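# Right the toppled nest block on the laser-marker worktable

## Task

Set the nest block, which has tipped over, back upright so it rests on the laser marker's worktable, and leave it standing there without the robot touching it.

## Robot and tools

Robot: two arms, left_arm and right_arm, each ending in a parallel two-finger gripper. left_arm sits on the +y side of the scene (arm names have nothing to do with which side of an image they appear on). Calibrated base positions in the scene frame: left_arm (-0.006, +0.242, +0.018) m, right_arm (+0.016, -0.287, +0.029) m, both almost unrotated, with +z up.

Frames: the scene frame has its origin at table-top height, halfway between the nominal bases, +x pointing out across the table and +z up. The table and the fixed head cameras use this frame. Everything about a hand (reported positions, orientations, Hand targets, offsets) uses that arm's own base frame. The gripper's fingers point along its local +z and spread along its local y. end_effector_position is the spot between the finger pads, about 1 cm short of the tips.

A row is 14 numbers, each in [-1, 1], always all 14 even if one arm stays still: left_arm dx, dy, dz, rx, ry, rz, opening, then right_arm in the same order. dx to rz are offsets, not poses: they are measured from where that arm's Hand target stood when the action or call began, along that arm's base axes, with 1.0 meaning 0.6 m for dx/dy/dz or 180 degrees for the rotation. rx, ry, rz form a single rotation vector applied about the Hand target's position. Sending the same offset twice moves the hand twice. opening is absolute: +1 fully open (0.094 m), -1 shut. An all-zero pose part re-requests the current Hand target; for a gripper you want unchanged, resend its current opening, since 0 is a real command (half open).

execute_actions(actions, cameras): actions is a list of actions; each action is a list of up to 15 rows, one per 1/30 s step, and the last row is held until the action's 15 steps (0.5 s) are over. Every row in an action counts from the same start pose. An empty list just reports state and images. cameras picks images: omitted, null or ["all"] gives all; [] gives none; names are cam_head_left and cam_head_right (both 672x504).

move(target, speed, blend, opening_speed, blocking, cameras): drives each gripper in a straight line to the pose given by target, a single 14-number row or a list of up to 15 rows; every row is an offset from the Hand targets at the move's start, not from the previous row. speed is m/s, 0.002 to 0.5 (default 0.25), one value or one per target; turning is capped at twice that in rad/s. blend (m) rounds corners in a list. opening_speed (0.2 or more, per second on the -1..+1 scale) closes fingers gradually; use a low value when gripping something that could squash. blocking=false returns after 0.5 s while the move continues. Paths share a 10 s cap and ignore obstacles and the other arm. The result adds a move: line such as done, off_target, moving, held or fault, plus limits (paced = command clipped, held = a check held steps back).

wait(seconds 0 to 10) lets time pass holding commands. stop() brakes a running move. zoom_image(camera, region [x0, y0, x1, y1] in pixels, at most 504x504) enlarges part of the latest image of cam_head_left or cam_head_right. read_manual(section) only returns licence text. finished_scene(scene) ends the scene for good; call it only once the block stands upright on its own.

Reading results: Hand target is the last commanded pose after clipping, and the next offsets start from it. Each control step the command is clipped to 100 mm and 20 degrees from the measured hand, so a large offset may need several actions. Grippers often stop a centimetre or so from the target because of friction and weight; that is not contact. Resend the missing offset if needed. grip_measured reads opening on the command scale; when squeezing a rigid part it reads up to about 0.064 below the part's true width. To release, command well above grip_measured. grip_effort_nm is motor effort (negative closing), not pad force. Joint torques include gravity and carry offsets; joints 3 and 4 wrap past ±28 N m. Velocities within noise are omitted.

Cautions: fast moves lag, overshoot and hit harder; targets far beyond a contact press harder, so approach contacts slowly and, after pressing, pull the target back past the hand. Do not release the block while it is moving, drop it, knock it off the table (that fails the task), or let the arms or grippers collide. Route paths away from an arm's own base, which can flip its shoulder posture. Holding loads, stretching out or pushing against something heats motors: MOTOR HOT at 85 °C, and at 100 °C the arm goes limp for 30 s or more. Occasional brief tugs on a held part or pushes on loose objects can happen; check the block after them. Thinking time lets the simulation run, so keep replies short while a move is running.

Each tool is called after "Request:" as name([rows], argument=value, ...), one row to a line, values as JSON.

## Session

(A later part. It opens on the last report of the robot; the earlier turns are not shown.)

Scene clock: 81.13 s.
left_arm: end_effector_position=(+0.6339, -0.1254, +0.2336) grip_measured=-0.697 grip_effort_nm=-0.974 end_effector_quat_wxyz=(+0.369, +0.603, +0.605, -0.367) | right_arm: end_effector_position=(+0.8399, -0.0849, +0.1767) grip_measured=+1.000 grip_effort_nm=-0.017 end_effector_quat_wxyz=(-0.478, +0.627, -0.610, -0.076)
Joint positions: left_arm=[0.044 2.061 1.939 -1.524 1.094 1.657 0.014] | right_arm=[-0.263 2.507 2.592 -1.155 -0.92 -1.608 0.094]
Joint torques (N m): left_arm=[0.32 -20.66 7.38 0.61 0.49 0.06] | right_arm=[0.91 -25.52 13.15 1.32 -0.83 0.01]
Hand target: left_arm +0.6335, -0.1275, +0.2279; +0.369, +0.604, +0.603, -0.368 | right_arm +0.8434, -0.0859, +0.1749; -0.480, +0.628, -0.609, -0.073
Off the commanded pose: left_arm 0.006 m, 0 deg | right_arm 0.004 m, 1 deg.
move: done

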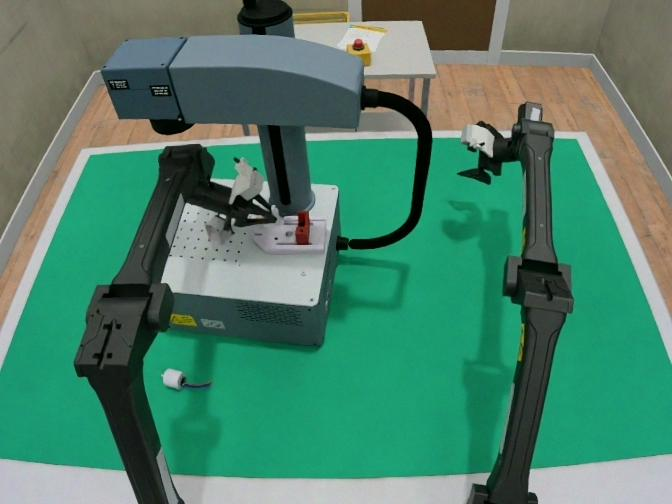

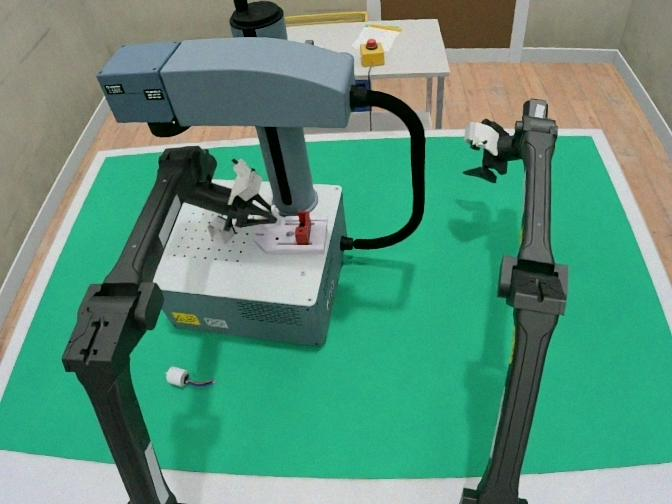

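Request:
move([
  [-0.02,0,0,0,0,0,-0.95,0,0,0,0,0,0,1],
  [-0.02,0,-0.032,0,0,0,-0.95,0,0,0,0,0,0,1],
], speed=[0.06,0.03])

Request:
zoom_image(camera="cam_head_left", region=[240, 190, 310, 260])

Scene clock: 82.77 s.
left_arm: end_effector_position=(+0.6241, -0.1260, +0.2096) grip_measured=-0.697 grip_effort_nm=-0.974 end_effector_quat_wxyz=(+0.367, +0.600, +0.606, -0.371) | right_arm: end_effector_position=(+0.8399, -0.0849, +0.1767) grip_measured=+1.000 grip_effort_nm=-0.032 end_effector_quat_wxyz=(-0.478, +0.627, -0.610, -0.076)
Joint positions: left_arm=[0.044 2.049 1.855 -1.464 1.097 1.657 0.014] | right_arm=[-0.263 2.507 2.592 -1.155 -0.92 -1.608 0.094]
Joint torques (N m): left_arm=[0.32 -21.3 6.75 0.79 0.38 0.1] | right_arm=[1.26 -24.94 13.39 1.26 -0.82 0.01]
Hand target: left_arm +0.6215, -0.1275, +0.2087; +0.369, +0.604, +0.603, -0.368 | right_arm +0.8434, -0.0859, +0.1749; -0.480, +0.628, -0.609, -0.073
Off the commanded pose: left_arm 0.003 m, 1 deg | right_arm 0.004 m, 1 deg.
move: done

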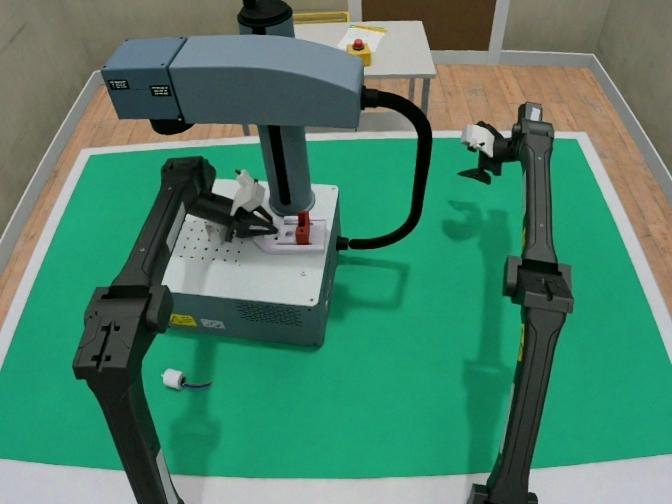

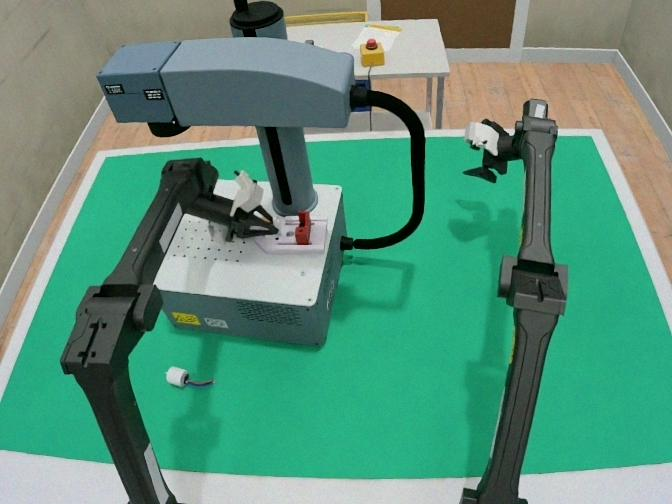

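Scaled by 7.200 from the camera's 672x504 image, which has a finer 960x720 frame.

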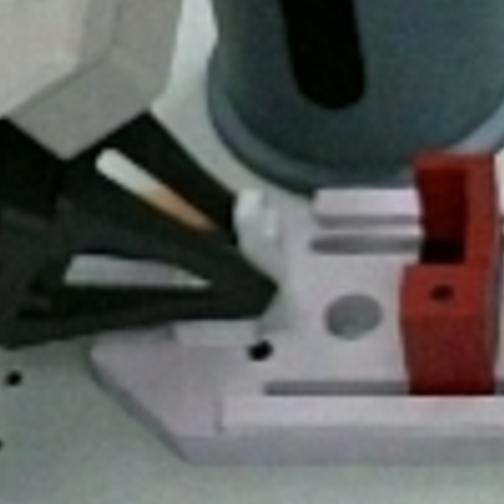

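Request:
move(target=[0,0,0,0,0,0,-0.2,0,0,0,0,0,0,1], opening_speed=0.4)

Request:
zoom_image(camera="cam_head_left", region=[240, 190, 310, 260])

Scene clock: 85.43 s.
left_arm: end_effector_position=(+0.6232, -0.1260, +0.2070) grip_measured=-0.203 grip_effort_nm=0.154 end_effector_quat_wxyz=(+0.366, +0.599, +0.607, -0.372) | right_arm: end_effector_position=(+0.8399, -0.0849, +0.1767) grip_measured=+1.000 grip_effort_nm=-0.022 end_effector_quat_wxyz=(-0.478, +0.627, -0.610, -0.076)
Joint positions: left_arm=[0.044 2.049 1.847 -1.458 1.097 1.657 0.037] | right_arm=[-0.263 2.507 2.592 -1.155 -0.92 -1.608 0.094]
Joint velocities: left_arm=[within noise] | right_arm=[-0.005 -0.005 0.007 0.012 -0.154 -0.037 0]
Joint torques (N m): left_arm=[0.32 -21.36 7.31 0.64 0.38 0.1] | right_arm=[0.73 -26.17 13.35 1.25 -0.78 0.01]
Hand target: left_arm +0.6214, -0.1275, +0.2087; +0.369, +0.604, +0.603, -0.368 | right_arm +0.8434, -0.0859, +0.1749; -0.480, +0.628, -0.609, -0.073
Off the commanded pose: left_arm 0.003 m, 1 deg | right_arm 0.004 m, 1 deg.
move: done

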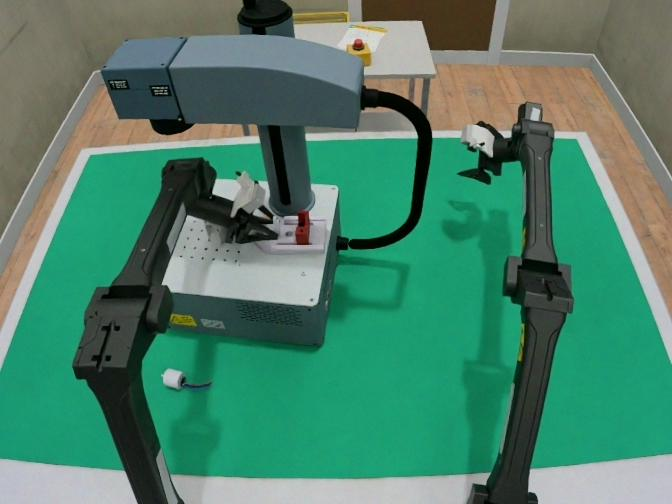

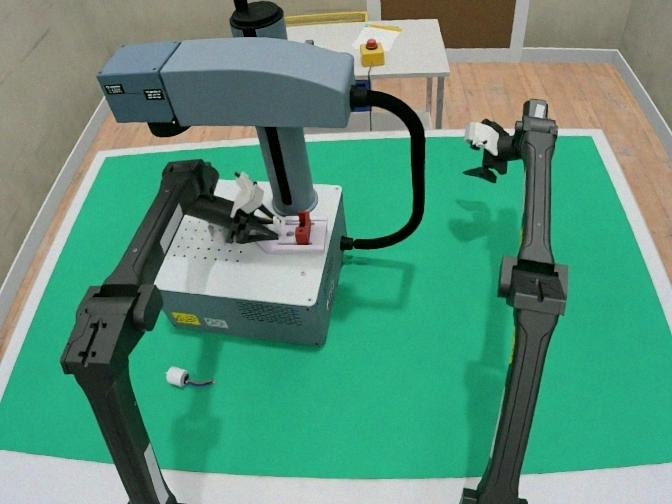

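Scaled by 7.200 from the camera's 672x504 image, which has a finer 960x720 frame.

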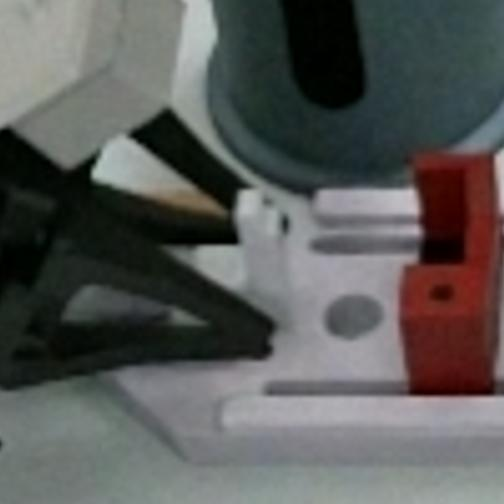

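Request:
move([
  [0.005,0.125,0.09,0,0,0,-0.2,0,0,0,0,0,0,1],
  [-0.3,0.2,0.2,0,0,0,0.3,0,0,0,0,0,0,1],
], speed=[0.08,0.25])

Request:
zoom_image(camera="cam_head_left", region=[190, 180, 310, 300])

Request:
zoom_image(camera="cam_head_left", region=[195, 205, 245, 255])

Request:
zoom_image(camera="cam_head_right", region=[195, 205, 245, 255])

Scene clock: 89.70 s.
left_arm: end_effector_position=(+0.4452, -0.0130, +0.3289) grip_measured=+0.297 grip_effort_nm=0.154 end_effector_quat_wxyz=(+0.407, +0.578, +0.643, -0.295) | right_arm: end_effector_position=(+0.8399, -0.0849, +0.1767) grip_measured=+1.000 grip_effort_nm=-0.027 end_effector_quat_wxyz=(-0.478, +0.627, -0.610, -0.076)
Joint positions: left_arm=[0.312 1.509 1.441 -1.677 1.045 1.876 0.061] | right_arm=[-0.263 2.507 2.592 -1.155 -0.92 -1.608 0.094]
Joint torques (N m): left_arm=[1.85 -13.45 7.31 -0.17 0.35 0.13] | right_arm=[1.55 -24.64 13.33 1.2 -0.88 -0.02]
Hand target: left_arm +0.4415, -0.0075, +0.3286; +0.369, +0.604, +0.603, -0.368 | right_arm +0.8434, -0.0859, +0.1749; -0.480, +0.628, -0.609, -0.073
Off the commanded pose: left_arm 0.007 m, 11 deg | right_arm 0.004 m, 1 deg.
joint sent to its limit (left arm) — joint 4 (wrist pitch), lower limit. The joint targets are off in orientation, not in position.
move: off_target (left_arm); target 2's new opening was sent with left_arm's hand 0.007 m and 11 deg from that target

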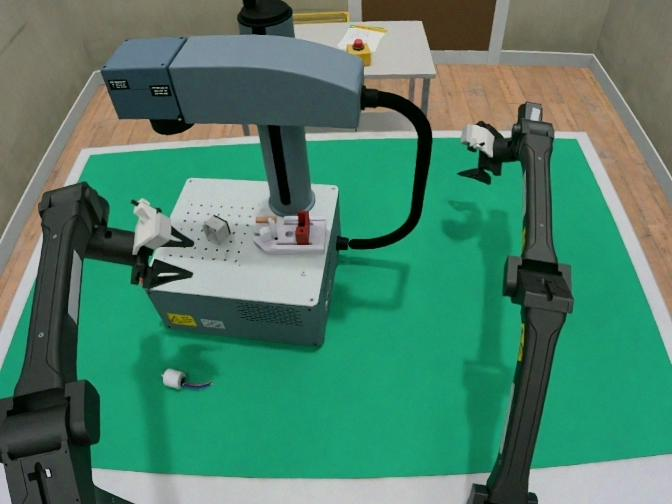

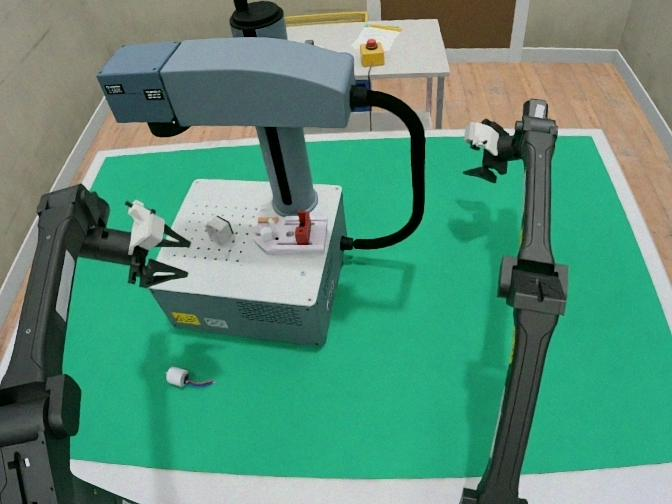

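Scaled by 4.200 from the camera's 672x504 image, which has a finer 960x720 frame.

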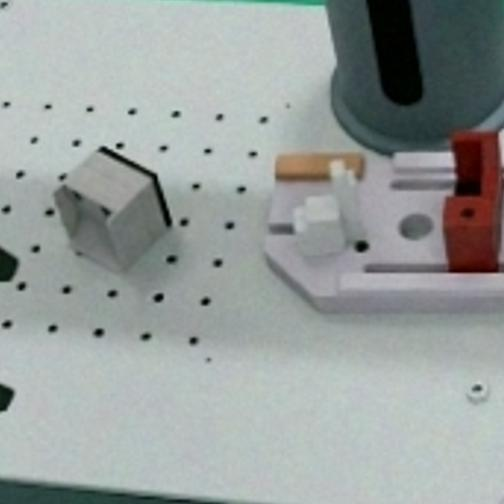

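Scaled by 10.080 from the camera's 672x504 image, which has a finer 960x720 frame.

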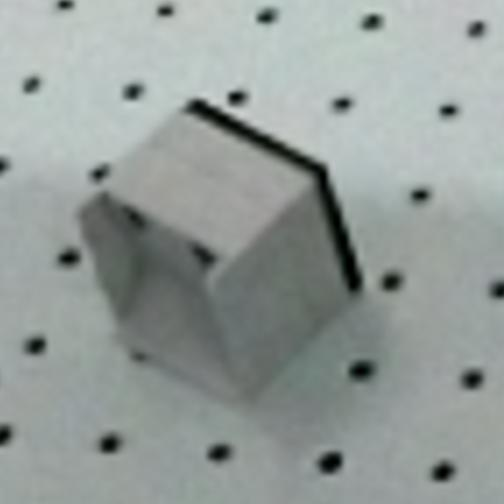

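Scaled by 10.080 from the camera's 672x504 image, which has a finer 960x720 frame.

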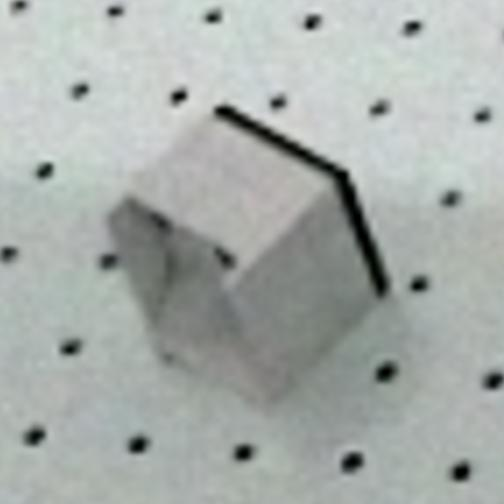

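Request:
move([
  [0.08,0.146,0.0,0.014,0.009,0.3245,0.3,0,0,0,0,0,0,1],
  [0.23,0.079,-0.1,0.014,0.009,0.3245,0.3,0,0,0,0,0,0,1],
], speed=[0.3,0.12])

Request:
zoom_image(camera="cam_head_left", region=[170, 190, 270, 290])

Request:
zoom_image(camera="cam_head_right", region=[170, 190, 270, 290])

Scene clock: 95.43 s.
left_arm: end_effector_position=(+0.5721, +0.0439, +0.2568) grip_measured=+0.298 grip_effort_nm=0.154 end_effector_quat_wxyz=(+0.469, +0.231, +0.841, -0.141) | right_arm: end_effector_position=(+0.8399, -0.0849, +0.1767) grip_measured=+1.000 grip_effort_nm=-0.017 end_effector_quat_wxyz=(-0.478, +0.627, -0.610, -0.076)
Joint positions: left_arm=[0.267 1.456 1.14 -0.416 0.68 0.49 0.061] | right_arm=[-0.263 2.507 2.592 -1.155 -0.92 -1.608 0.094]
Joint torques (N m): left_arm=[-0.32 -13.22 10.15 2.41 0.08 -0.06] | right_arm=[2.26 -25.05 13.14 1.28 -0.85 0.02]
Hand target: left_arm +0.5794, +0.0398, +0.2686; +0.481, +0.235, +0.834, -0.137 | right_arm +0.8434, -0.0859, +0.1749; -0.480, +0.628, -0.609, -0.073
Off the commanded pose: left_arm 0.015 m, 2 deg | right_arm 0.004 m, 1 deg.
move: off_target (left_arm)

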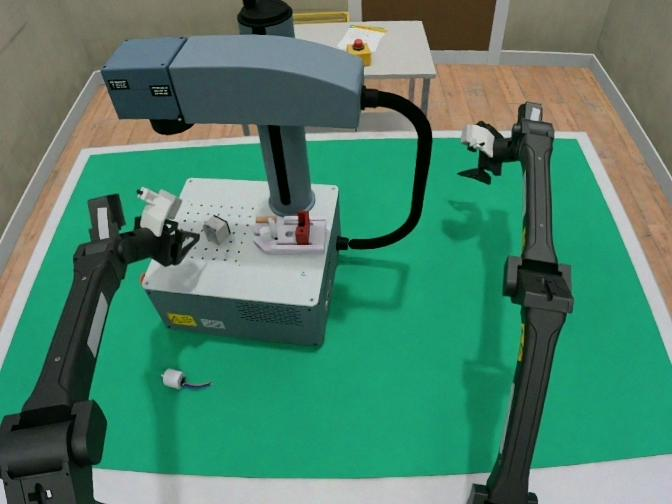

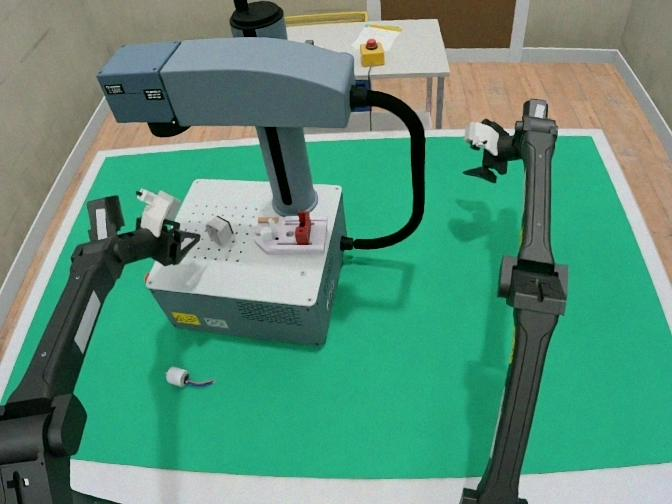

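Scaled by 5.040 from the camera's 672x504 image, which has a finer 960x720 frame.

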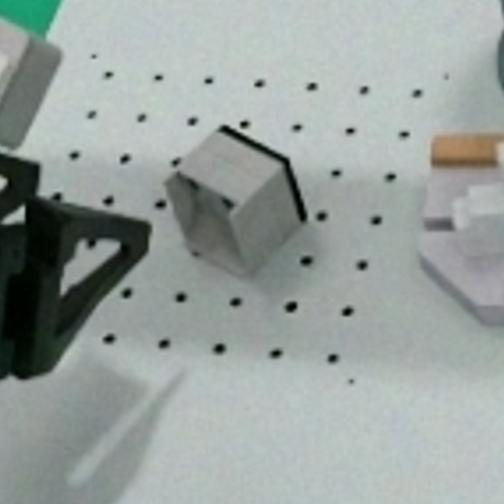

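Scaled by 5.040 from the camera's 672x504 image, which has a finer 960x720 frame.

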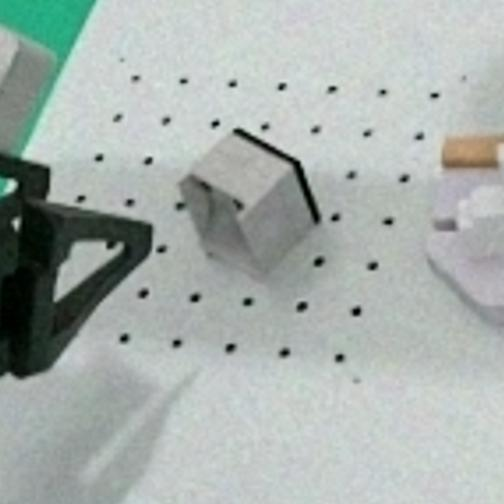

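Request:
move([
  [0.015,0.012,-0.035,0,0,0,0.3,0,0,0,0,0,0,1],
  [0.07,-0.022,-0.065,0,0,0,0.3,0,0,0,0,0,0,1],
], speed=0.07)

Request:
zoom_image(camera="cam_head_left", region=[170, 190, 270, 290])

Request:
zoom_image(camera="cam_head_right", region=[170, 190, 270, 290])

Scene clock: 97.90 s.
left_arm: end_effector_position=(+0.6034, +0.0291, +0.2040) grip_measured=+0.298 grip_effort_nm=0.149 end_effector_quat_wxyz=(+0.458, +0.228, +0.847, -0.146) | right_arm: end_effector_position=(+0.8399, -0.0849, +0.1767) grip_measured=+1.000 grip_effort_nm=-0.027 end_effector_quat_wxyz=(-0.478, +0.627, -0.610, -0.076)
Joint positions: left_arm=[0.221 1.579 1.14 -0.298 0.644 0.453 0.061] | right_arm=[-0.263 2.507 2.592 -1.155 -0.92 -1.608 0.094]
Joint torques (N m): left_arm=[-0.26 -14.56 12.03 2.35 0.08 -0.07] | right_arm=[1.08 -25.99 13.2 1.26 -0.82 -0.01]
Hand target: left_arm +0.6214, +0.0266, +0.2296; +0.480, +0.235, +0.834, -0.137 | right_arm +0.8434, -0.0859, +0.1749; -0.480, +0.628, -0.609, -0.073
Off the commanded pose: left_arm 0.031 m, 3 deg | right_arm 0.004 m, 1 deg.
move: off_target (left_arm)

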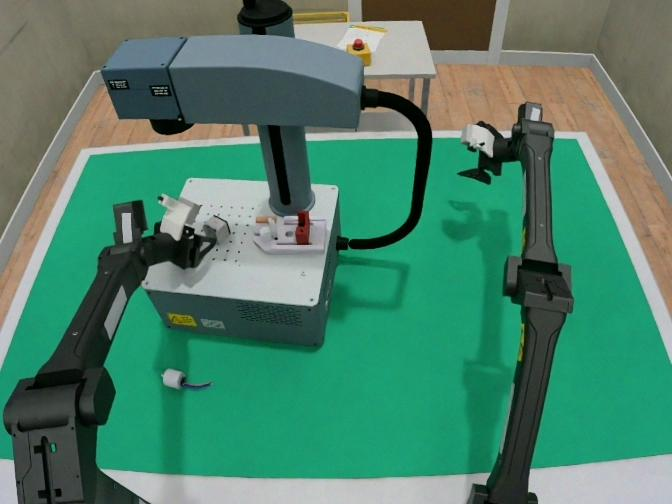

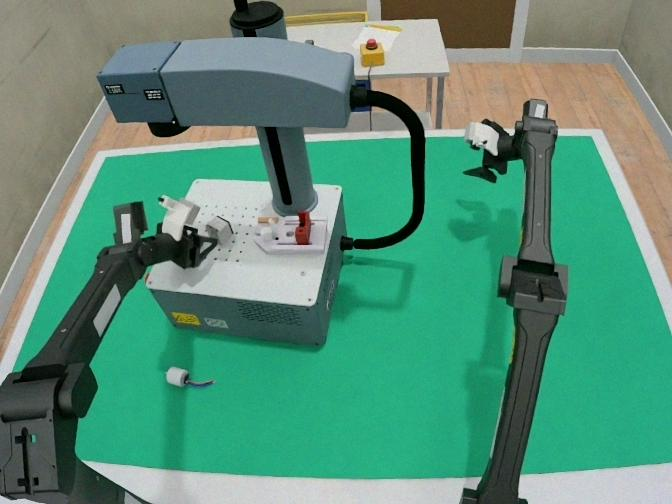

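Scaled by 5.040 from the camera's 672x504 image, which has a finer 960x720 frame.

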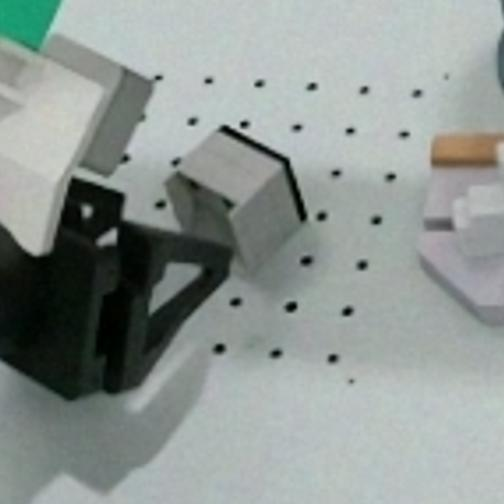

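Scaled by 5.040 from the camera's 672x504 image, which has a finer 960x720 frame.

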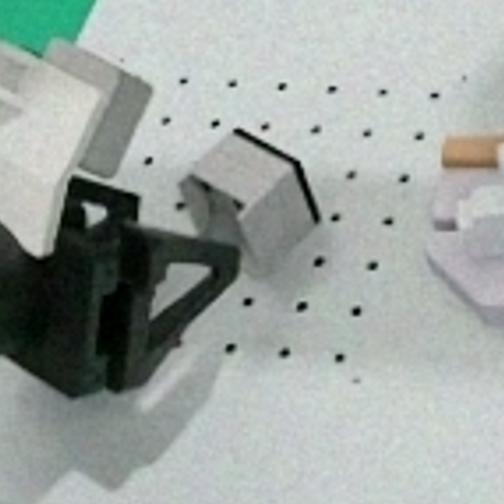

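Request:
move([
  [-0.008,-0.014,-0.012,0,0,0,0.3,0,0,0,0,0,0,1],
  [0.02,-0.032,-0.018,0,0,0,0.3,0,0,0,0,0,0,1],
], speed=0.05)

Request:
zoom_image(camera="cam_head_left", region=[170, 190, 270, 290])

Request:
zoom_image(camera="cam_head_right", region=[170, 190, 270, 290])

Scene clock: 100.23 s.
left_arm: end_effector_position=(+0.6140, +0.0114, +0.1916) grip_measured=+0.298 grip_effort_nm=0.154 end_effector_quat_wxyz=(+0.456, +0.227, +0.848, -0.145) | right_arm: end_effector_position=(+0.8399, -0.0849, +0.1767) grip_measured=+1.000 grip_effort_nm=-0.022 end_effector_quat_wxyz=(-0.478, +0.627, -0.610, -0.076)
Joint positions: left_arm=[0.181 1.609 1.14 -0.252 0.611 0.421 0.061] | right_arm=[-0.263 2.507 2.592 -1.155 -0.92 -1.608 0.094]
Joint torques (N m): left_arm=[-0.44 -14.97 12.21 2.44 0.05 -0.06] | right_arm=[1.73 -24.88 13.37 1.29 -0.82 0]
Hand target: left_arm +0.6334, +0.0077, +0.2188; +0.480, +0.235, +0.834, -0.137 | right_arm +0.8434, -0.0859, +0.1749; -0.480, +0.628, -0.609, -0.073
Off the commanded pose: left_arm 0.034 m, 3 deg | right_arm 0.004 m, 1 deg.
move: off_target (left_arm)

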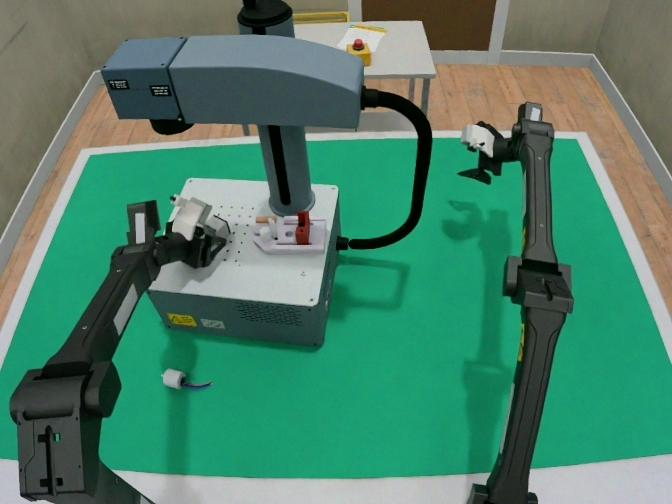

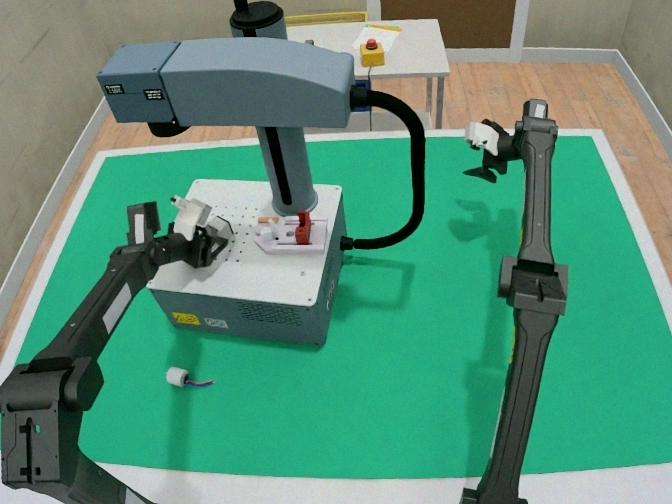

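Scaled by 5.040 from the camera's 672x504 image, which has a finer 960x720 frame.

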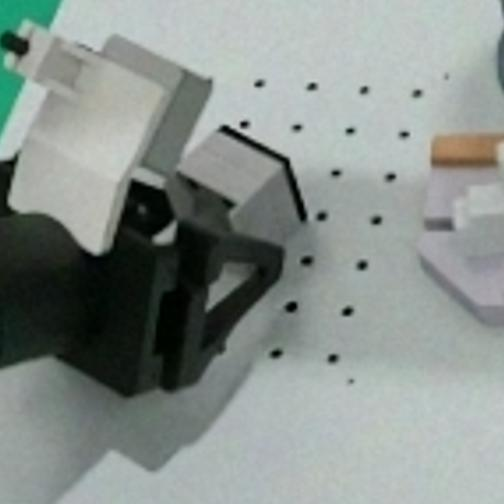

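Scaled by 5.040 from the camera's 672x504 image, which has a finer 960x720 frame.

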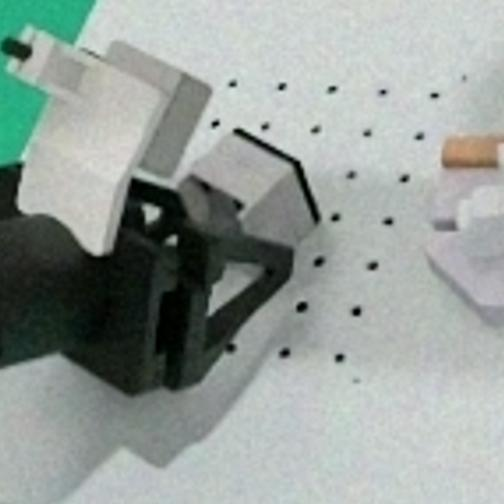

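Request:
move(target=[0.033,-0.013,0.003,0,0,0,0.3,0,0,0,0,0,0,1], speed=0.05)

Request:
zoom_image(camera="cam_head_left", region=[170, 190, 270, 290])

Request:
zoom_image(camera="cam_head_right", region=[170, 190, 270, 290])

Scene clock: 102.07 s.
left_arm: end_effector_position=(+0.6278, +0.0035, +0.1886) grip_measured=+0.298 grip_effort_nm=0.154 end_effector_quat_wxyz=(+0.454, +0.227, +0.849, -0.146) | right_arm: end_effector_position=(+0.8399, -0.0849, +0.1767) grip_measured=+1.000 grip_effort_nm=-0.032 end_effector_quat_wxyz=(-0.478, +0.627, -0.610, -0.076)
Joint positions: left_arm=[0.16 1.642 1.175 -0.252 0.595 0.406 0.061] | right_arm=[-0.263 2.507 2.592 -1.155 -0.92 -1.608 0.094]
Joint torques (N m): left_arm=[-0.56 -15.03 13.5 2.19 0.05 -0.07] | right_arm=[1.2 -25.11 13.15 1.05 -0.84 0.01]
Hand target: left_arm +0.6532, -0.0002, +0.2207; +0.481, +0.235, +0.834, -0.137 | right_arm +0.8434, -0.0859, +0.1749; -0.480, +0.628, -0.609, -0.073
Off the commanded pose: left_arm 0.041 m, 4 deg | right_arm 0.004 m, 1 deg.
move: off_target (left_arm)

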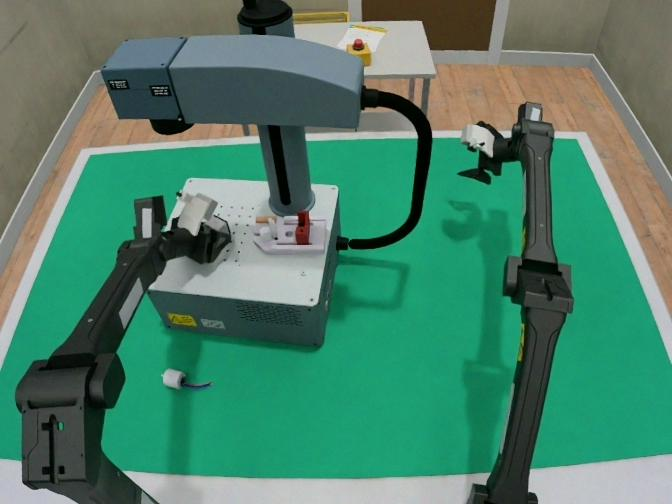

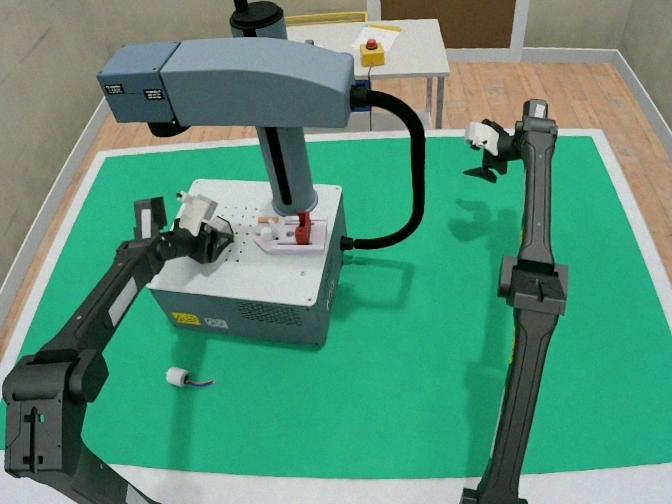

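Scaled by 5.040 from the camera's 672x504 image, which has a finer 960x720 frame.

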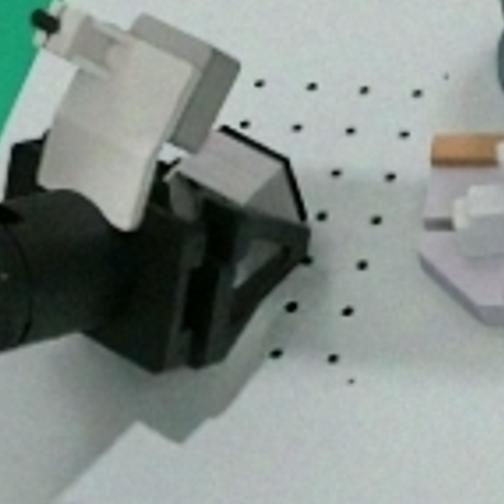

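Scaled by 5.040 from the camera's 672x504 image, which has a finer 960x720 frame.

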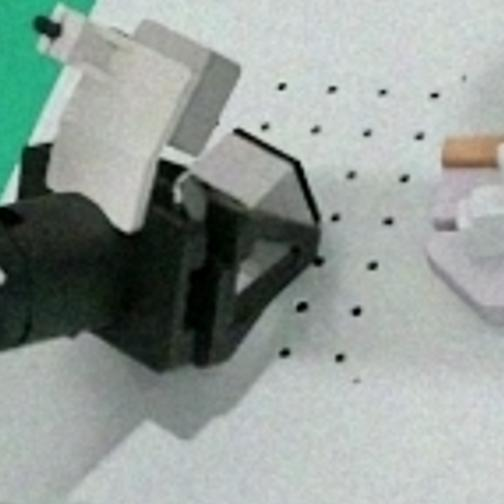

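Request:
move(target=[0,0,0,0,0,0,-0.6,0,0,0,0,0,0,1], opening_speed=0.35)

Request:
zoom_image(camera="cam_head_left", region=[170, 190, 270, 290])

Scene clock: 105.47 s.
left_arm: end_effector_position=(+0.6280, +0.0038, +0.1878) grip_measured=-0.168 grip_effort_nm=-0.974 end_effector_quat_wxyz=(+0.453, +0.226, +0.850, -0.146) | right_arm: end_effector_position=(+0.8399, -0.0849, +0.1767) grip_measured=+1.000 grip_effort_nm=-0.022 end_effector_quat_wxyz=(-0.478, +0.627, -0.610, -0.076)
Joint positions: left_arm=[0.16 1.643 1.175 -0.252 0.593 0.405 0.039] | right_arm=[-0.263 2.507 2.592 -1.155 -0.92 -1.608 0.094]
Joint torques (N m): left_arm=[-0.5 -14.97 13.55 2.18 0.11 -0.06] | right_arm=[1.49 -25.17 13.24 1.36 -0.79 0]
Heat: left arm: hottest elbow 39 °C; right arm: hottest elbow 38 °C.
Hand target: left_arm +0.6532, -0.0002, +0.2206; +0.480, +0.235, +0.834, -0.137 | right_arm +0.8434, -0.0859, +0.1749; -0.480, +0.628, -0.609, -0.073
Off the commanded pose: left_arm 0.042 m, 4 deg | right_arm 0.004 m, 1 deg.
move: off_target (left_arm)

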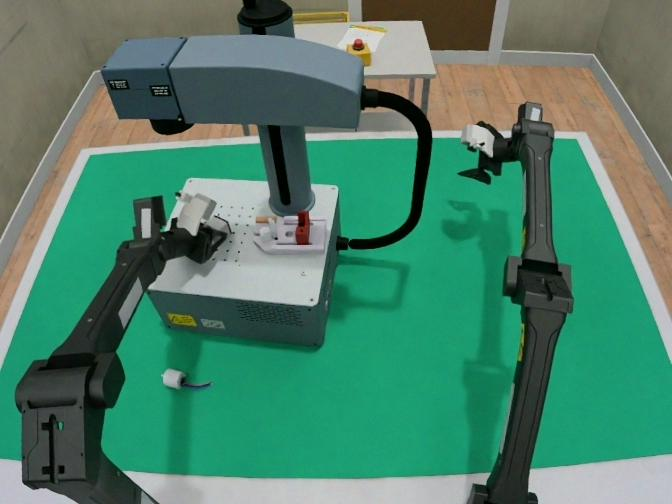

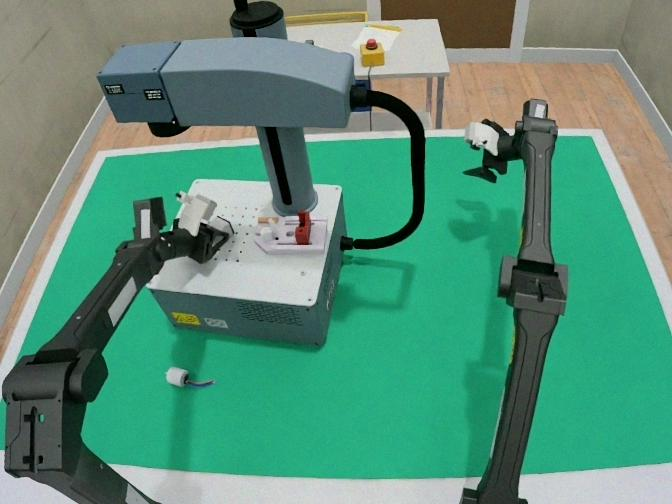

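Scaled by 5.040 from the camera's 672x504 image, which has a finer 960x720 frame.

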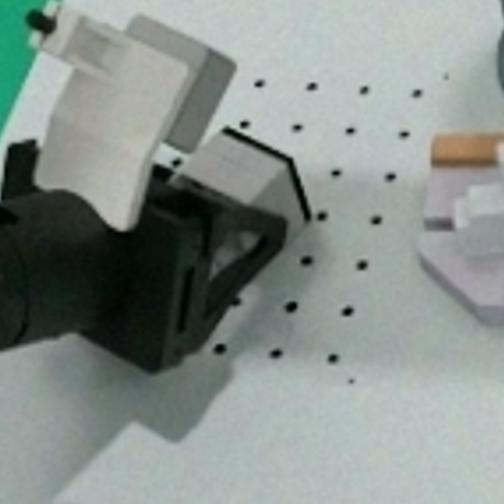

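Request:
move([
  [-0.02,0,0.1,0,0,0,-0.6,0,0,0,0,0,0,1],
  [-0.2,-0.05,0.2,0,0,0,-0.6,0,0,0,0,0,0,1],
  [-0.255,-0.2,0.267,0.467,0.26,-0.249,-0.6,0,0,0,0,0,0,1],
], speed=[0.07,0.2,0.3], blend=0.02)

Request:
zoom_image(camera="cam_head_left", region=[190, 180, 330, 320])

Request:
zoom_image(camera="cam_head_right", region=[190, 180, 330, 320])

Scene clock: 113.77 s.
left_arm: end_effector_position=(+0.4984, -0.1141, +0.3576) grip_measured=-0.170 grip_effort_nm=-0.979 end_effector_quat_wxyz=(-0.080, +0.708, +0.650, +0.266) | right_arm: end_effector_position=(+0.8399, -0.0849, +0.1767) grip_measured=+1.000 grip_effort_nm=-0.027 end_effector_quat_wxyz=(-0.478, +0.627, -0.610, -0.076)
Joint positions: left_arm=[-0.403 1.624 1.813 -1.676 -0.557 1.277 0.039] | right_arm=[-0.263 2.507 2.592 -1.155 -0.92 -1.608 0.094]
Joint torques (N m): left_arm=[-0.26 -15.91 11.49 0.23 -0.57 0.14] | right_arm=[1.14 -25.58 13.59 0.94 -0.82 0]
Hand target: left_arm +0.5002, -0.1203, +0.3809; -0.200, +0.678, +0.678, +0.201 | right_arm +0.8434, -0.0859, +0.1749; -0.480, +0.628, -0.609, -0.073
Off the commanded pose: left_arm 0.024 m, 16 deg | right_arm 0.004 m, 1 deg.
joint sent to its limit (left arm) — joint 4 (wrist pitch), lower limit. The joint targets are off in orientation, not in position.
move: off_target (left_arm)

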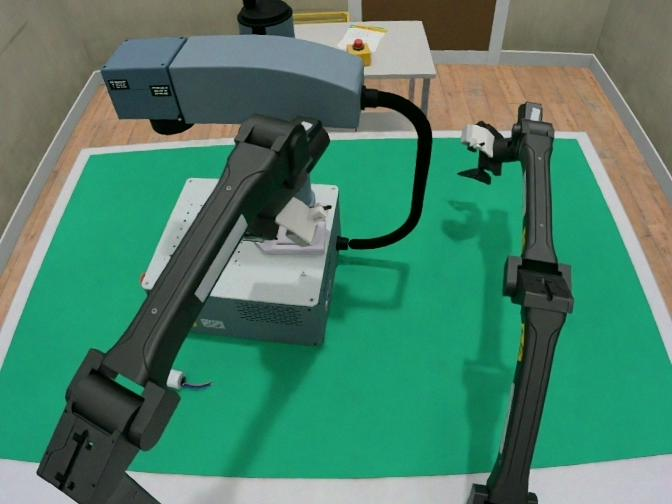

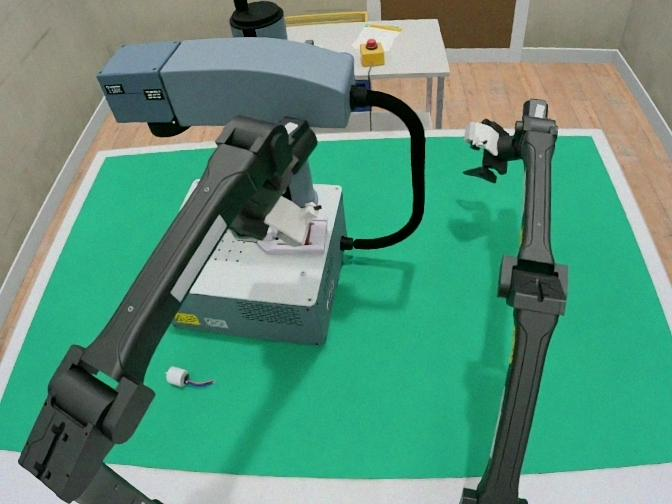

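Scaled by 3.600 from the camera's 672x504 image, which has a finer 960x720 frame.

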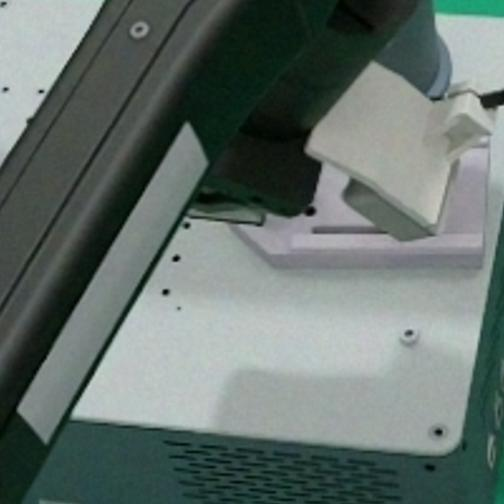

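Scaled by 3.600 from the camera's 672x504 image, which has a finer 960x720 frame.

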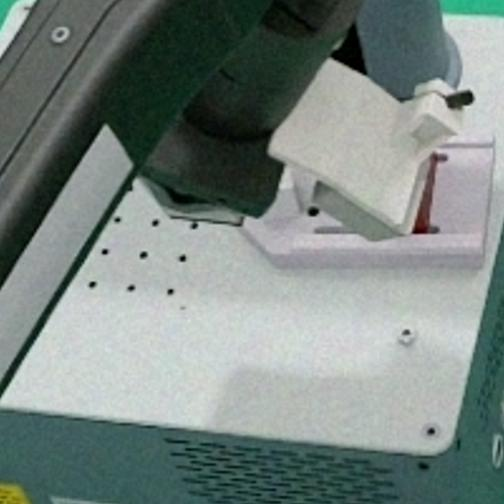

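Request:
move(target=[0.05,-0.058,-0.177,0,0,0,-0.6,0,0,0,0,0,0,1], speed=0.15)

Request:
zoom_image(camera="cam_head_left", region=[210, 200, 330, 320])

Request:
zoom_image(camera="cam_head_right", region=[210, 200, 330, 320])

Scene clock: 116.10 s.
left_arm: end_effector_position=(+0.5262, -0.1453, +0.2532) grip_measured=-0.169 grip_effort_nm=-0.979 end_effector_quat_wxyz=(-0.148, +0.701, +0.661, +0.223) | right_arm: end_effector_position=(+0.8399, -0.0849, +0.1767) grip_measured=+1.000 grip_effort_nm=-0.027 end_effector_quat_wxyz=(-0.478, +0.627, -0.610, -0.076)
Joint positions: left_arm=[-0.429 1.827 1.813 -1.676 -0.53 1.168 0.039] | right_arm=[-0.263 2.507 2.592 -1.155 -0.92 -1.608 0.094]
Joint torques (N m): left_arm=[-0.38 -18.9 11.08 -0.16 -0.37 -0.07] | right_arm=[1.49 -26.17 13.09 1.37 -0.81 0]
Hand target: left_arm +0.5302, -0.1551, +0.2747; -0.200, +0.678, +0.678, +0.201 | right_arm +0.8434, -0.0859, +0.1749; -0.480, +0.628, -0.609, -0.073
Off the commanded pose: left_arm 0.024 m, 7 deg | right_arm 0.004 m, 1 deg.
joint sent to its limit (left arm) — joint 4 (wrist pitch), lower limit. The joint targets are off in orientation, not in position.
move: off_target (left_arm)

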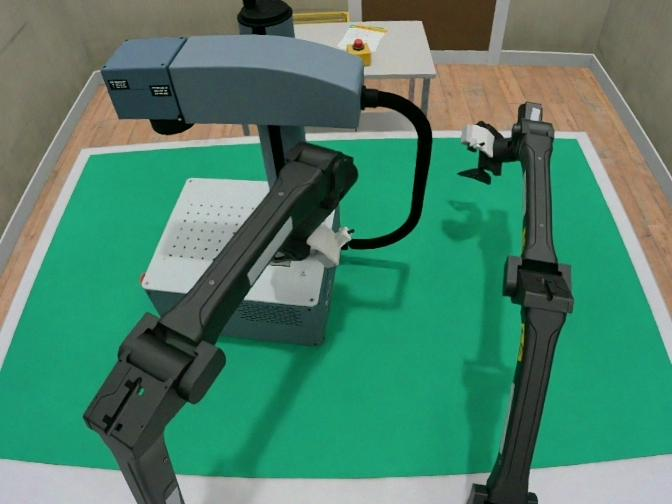

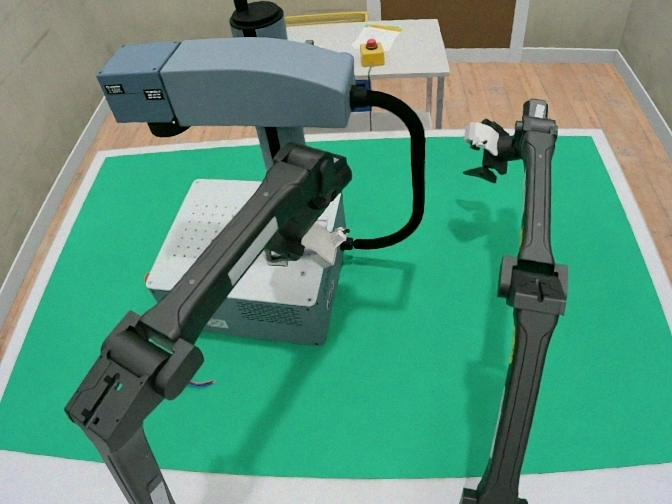

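Scaled by 4.200 from the camera's 672x504 image, which has a finer 960x720 frame.

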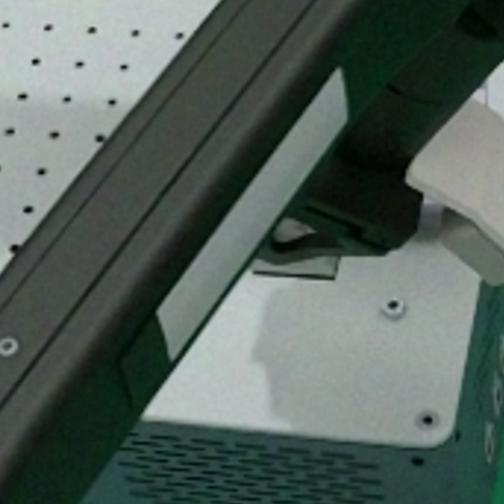

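Scaled by 4.200 from the camera's 672x504 image, which has a finer 960x720 frame.

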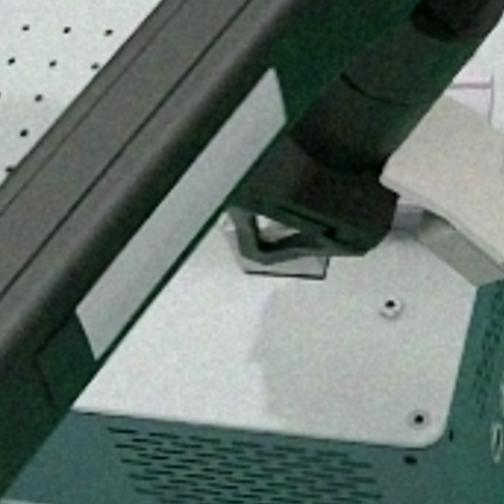

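Request:
move(target=[0.017,0.0,-0.08,0,0,0,-0.6,0,0,0,0,0,0,1], speed=0.08)

Request:
zoom_image(camera="cam_head_left", region=[230, 220, 330, 320])

Request:
zoom_image(camera="cam_head_right", region=[230, 220, 330, 320])

Scene clock: 118.23 s.
left_arm: end_effector_position=(+0.5332, -0.1497, +0.2098) grip_measured=-0.169 grip_effort_nm=-0.974 end_effector_quat_wxyz=(-0.180, +0.694, +0.665, +0.208) | right_arm: end_effector_position=(+0.8399, -0.0849, +0.1767) grip_measured=+1.000 grip_effort_nm=-0.017 end_effector_quat_wxyz=(-0.478, +0.627, -0.610, -0.076)
Joint positions: left_arm=[-0.429 1.909 1.813 -1.676 -0.523 1.13 0.039] | right_arm=[-0.263 2.507 2.592 -1.155 -0.92 -1.608 0.094]
Joint torques (N m): left_arm=[0.32 -19.19 10.82 -0.25 -0.35 -0.07] | right_arm=[1.38 -24.94 13.37 1.44 -0.76 -0.04]
Hand target: left_arm +0.5404, -0.1551, +0.2267; -0.200, +0.678, +0.678, +0.201 | right_arm +0.8434, -0.0859, +0.1749; -0.480, +0.628, -0.609, -0.073
Off the commanded pose: left_arm 0.019 m, 3 deg | right_arm 0.004 m, 1 deg.
joint sent to its limit (left arm) — joint 4 (wrist pitch), lower limit. The joint targets are off in orientation, not in position.
move: off_target (left_arm)

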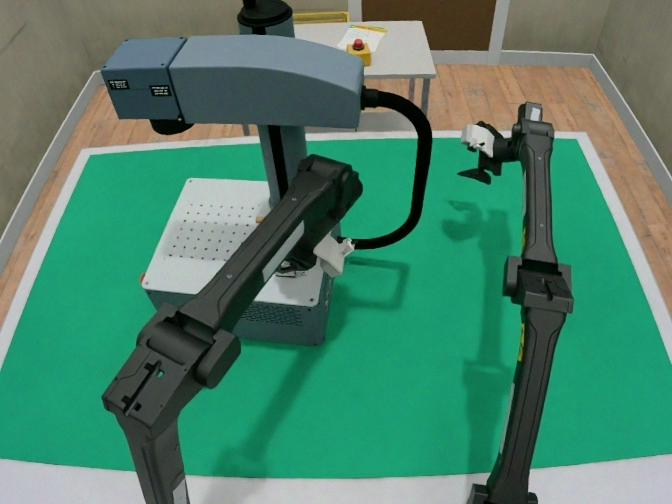

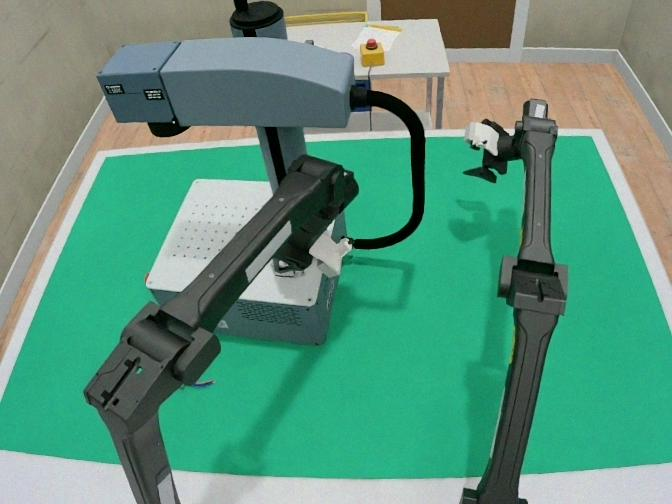

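Scaled by 5.040 from the camera's 672x504 image, which has a finer 960x720 frame.

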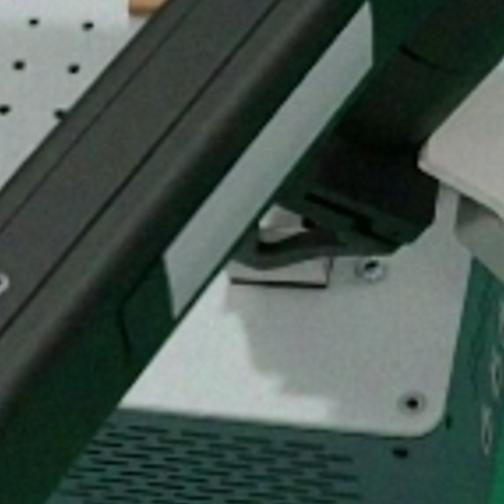

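Scaled by 5.040 from the camera's 672x504 image, which has a finer 960x720 frame.

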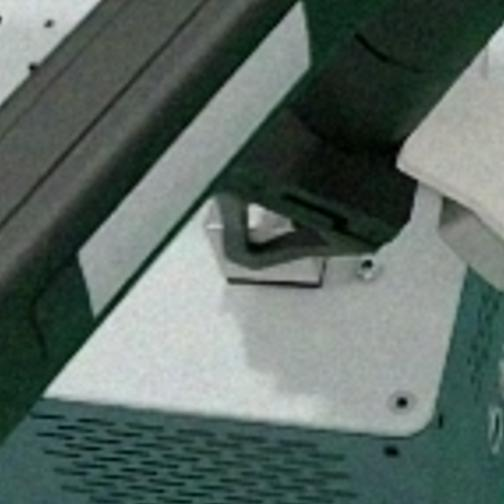

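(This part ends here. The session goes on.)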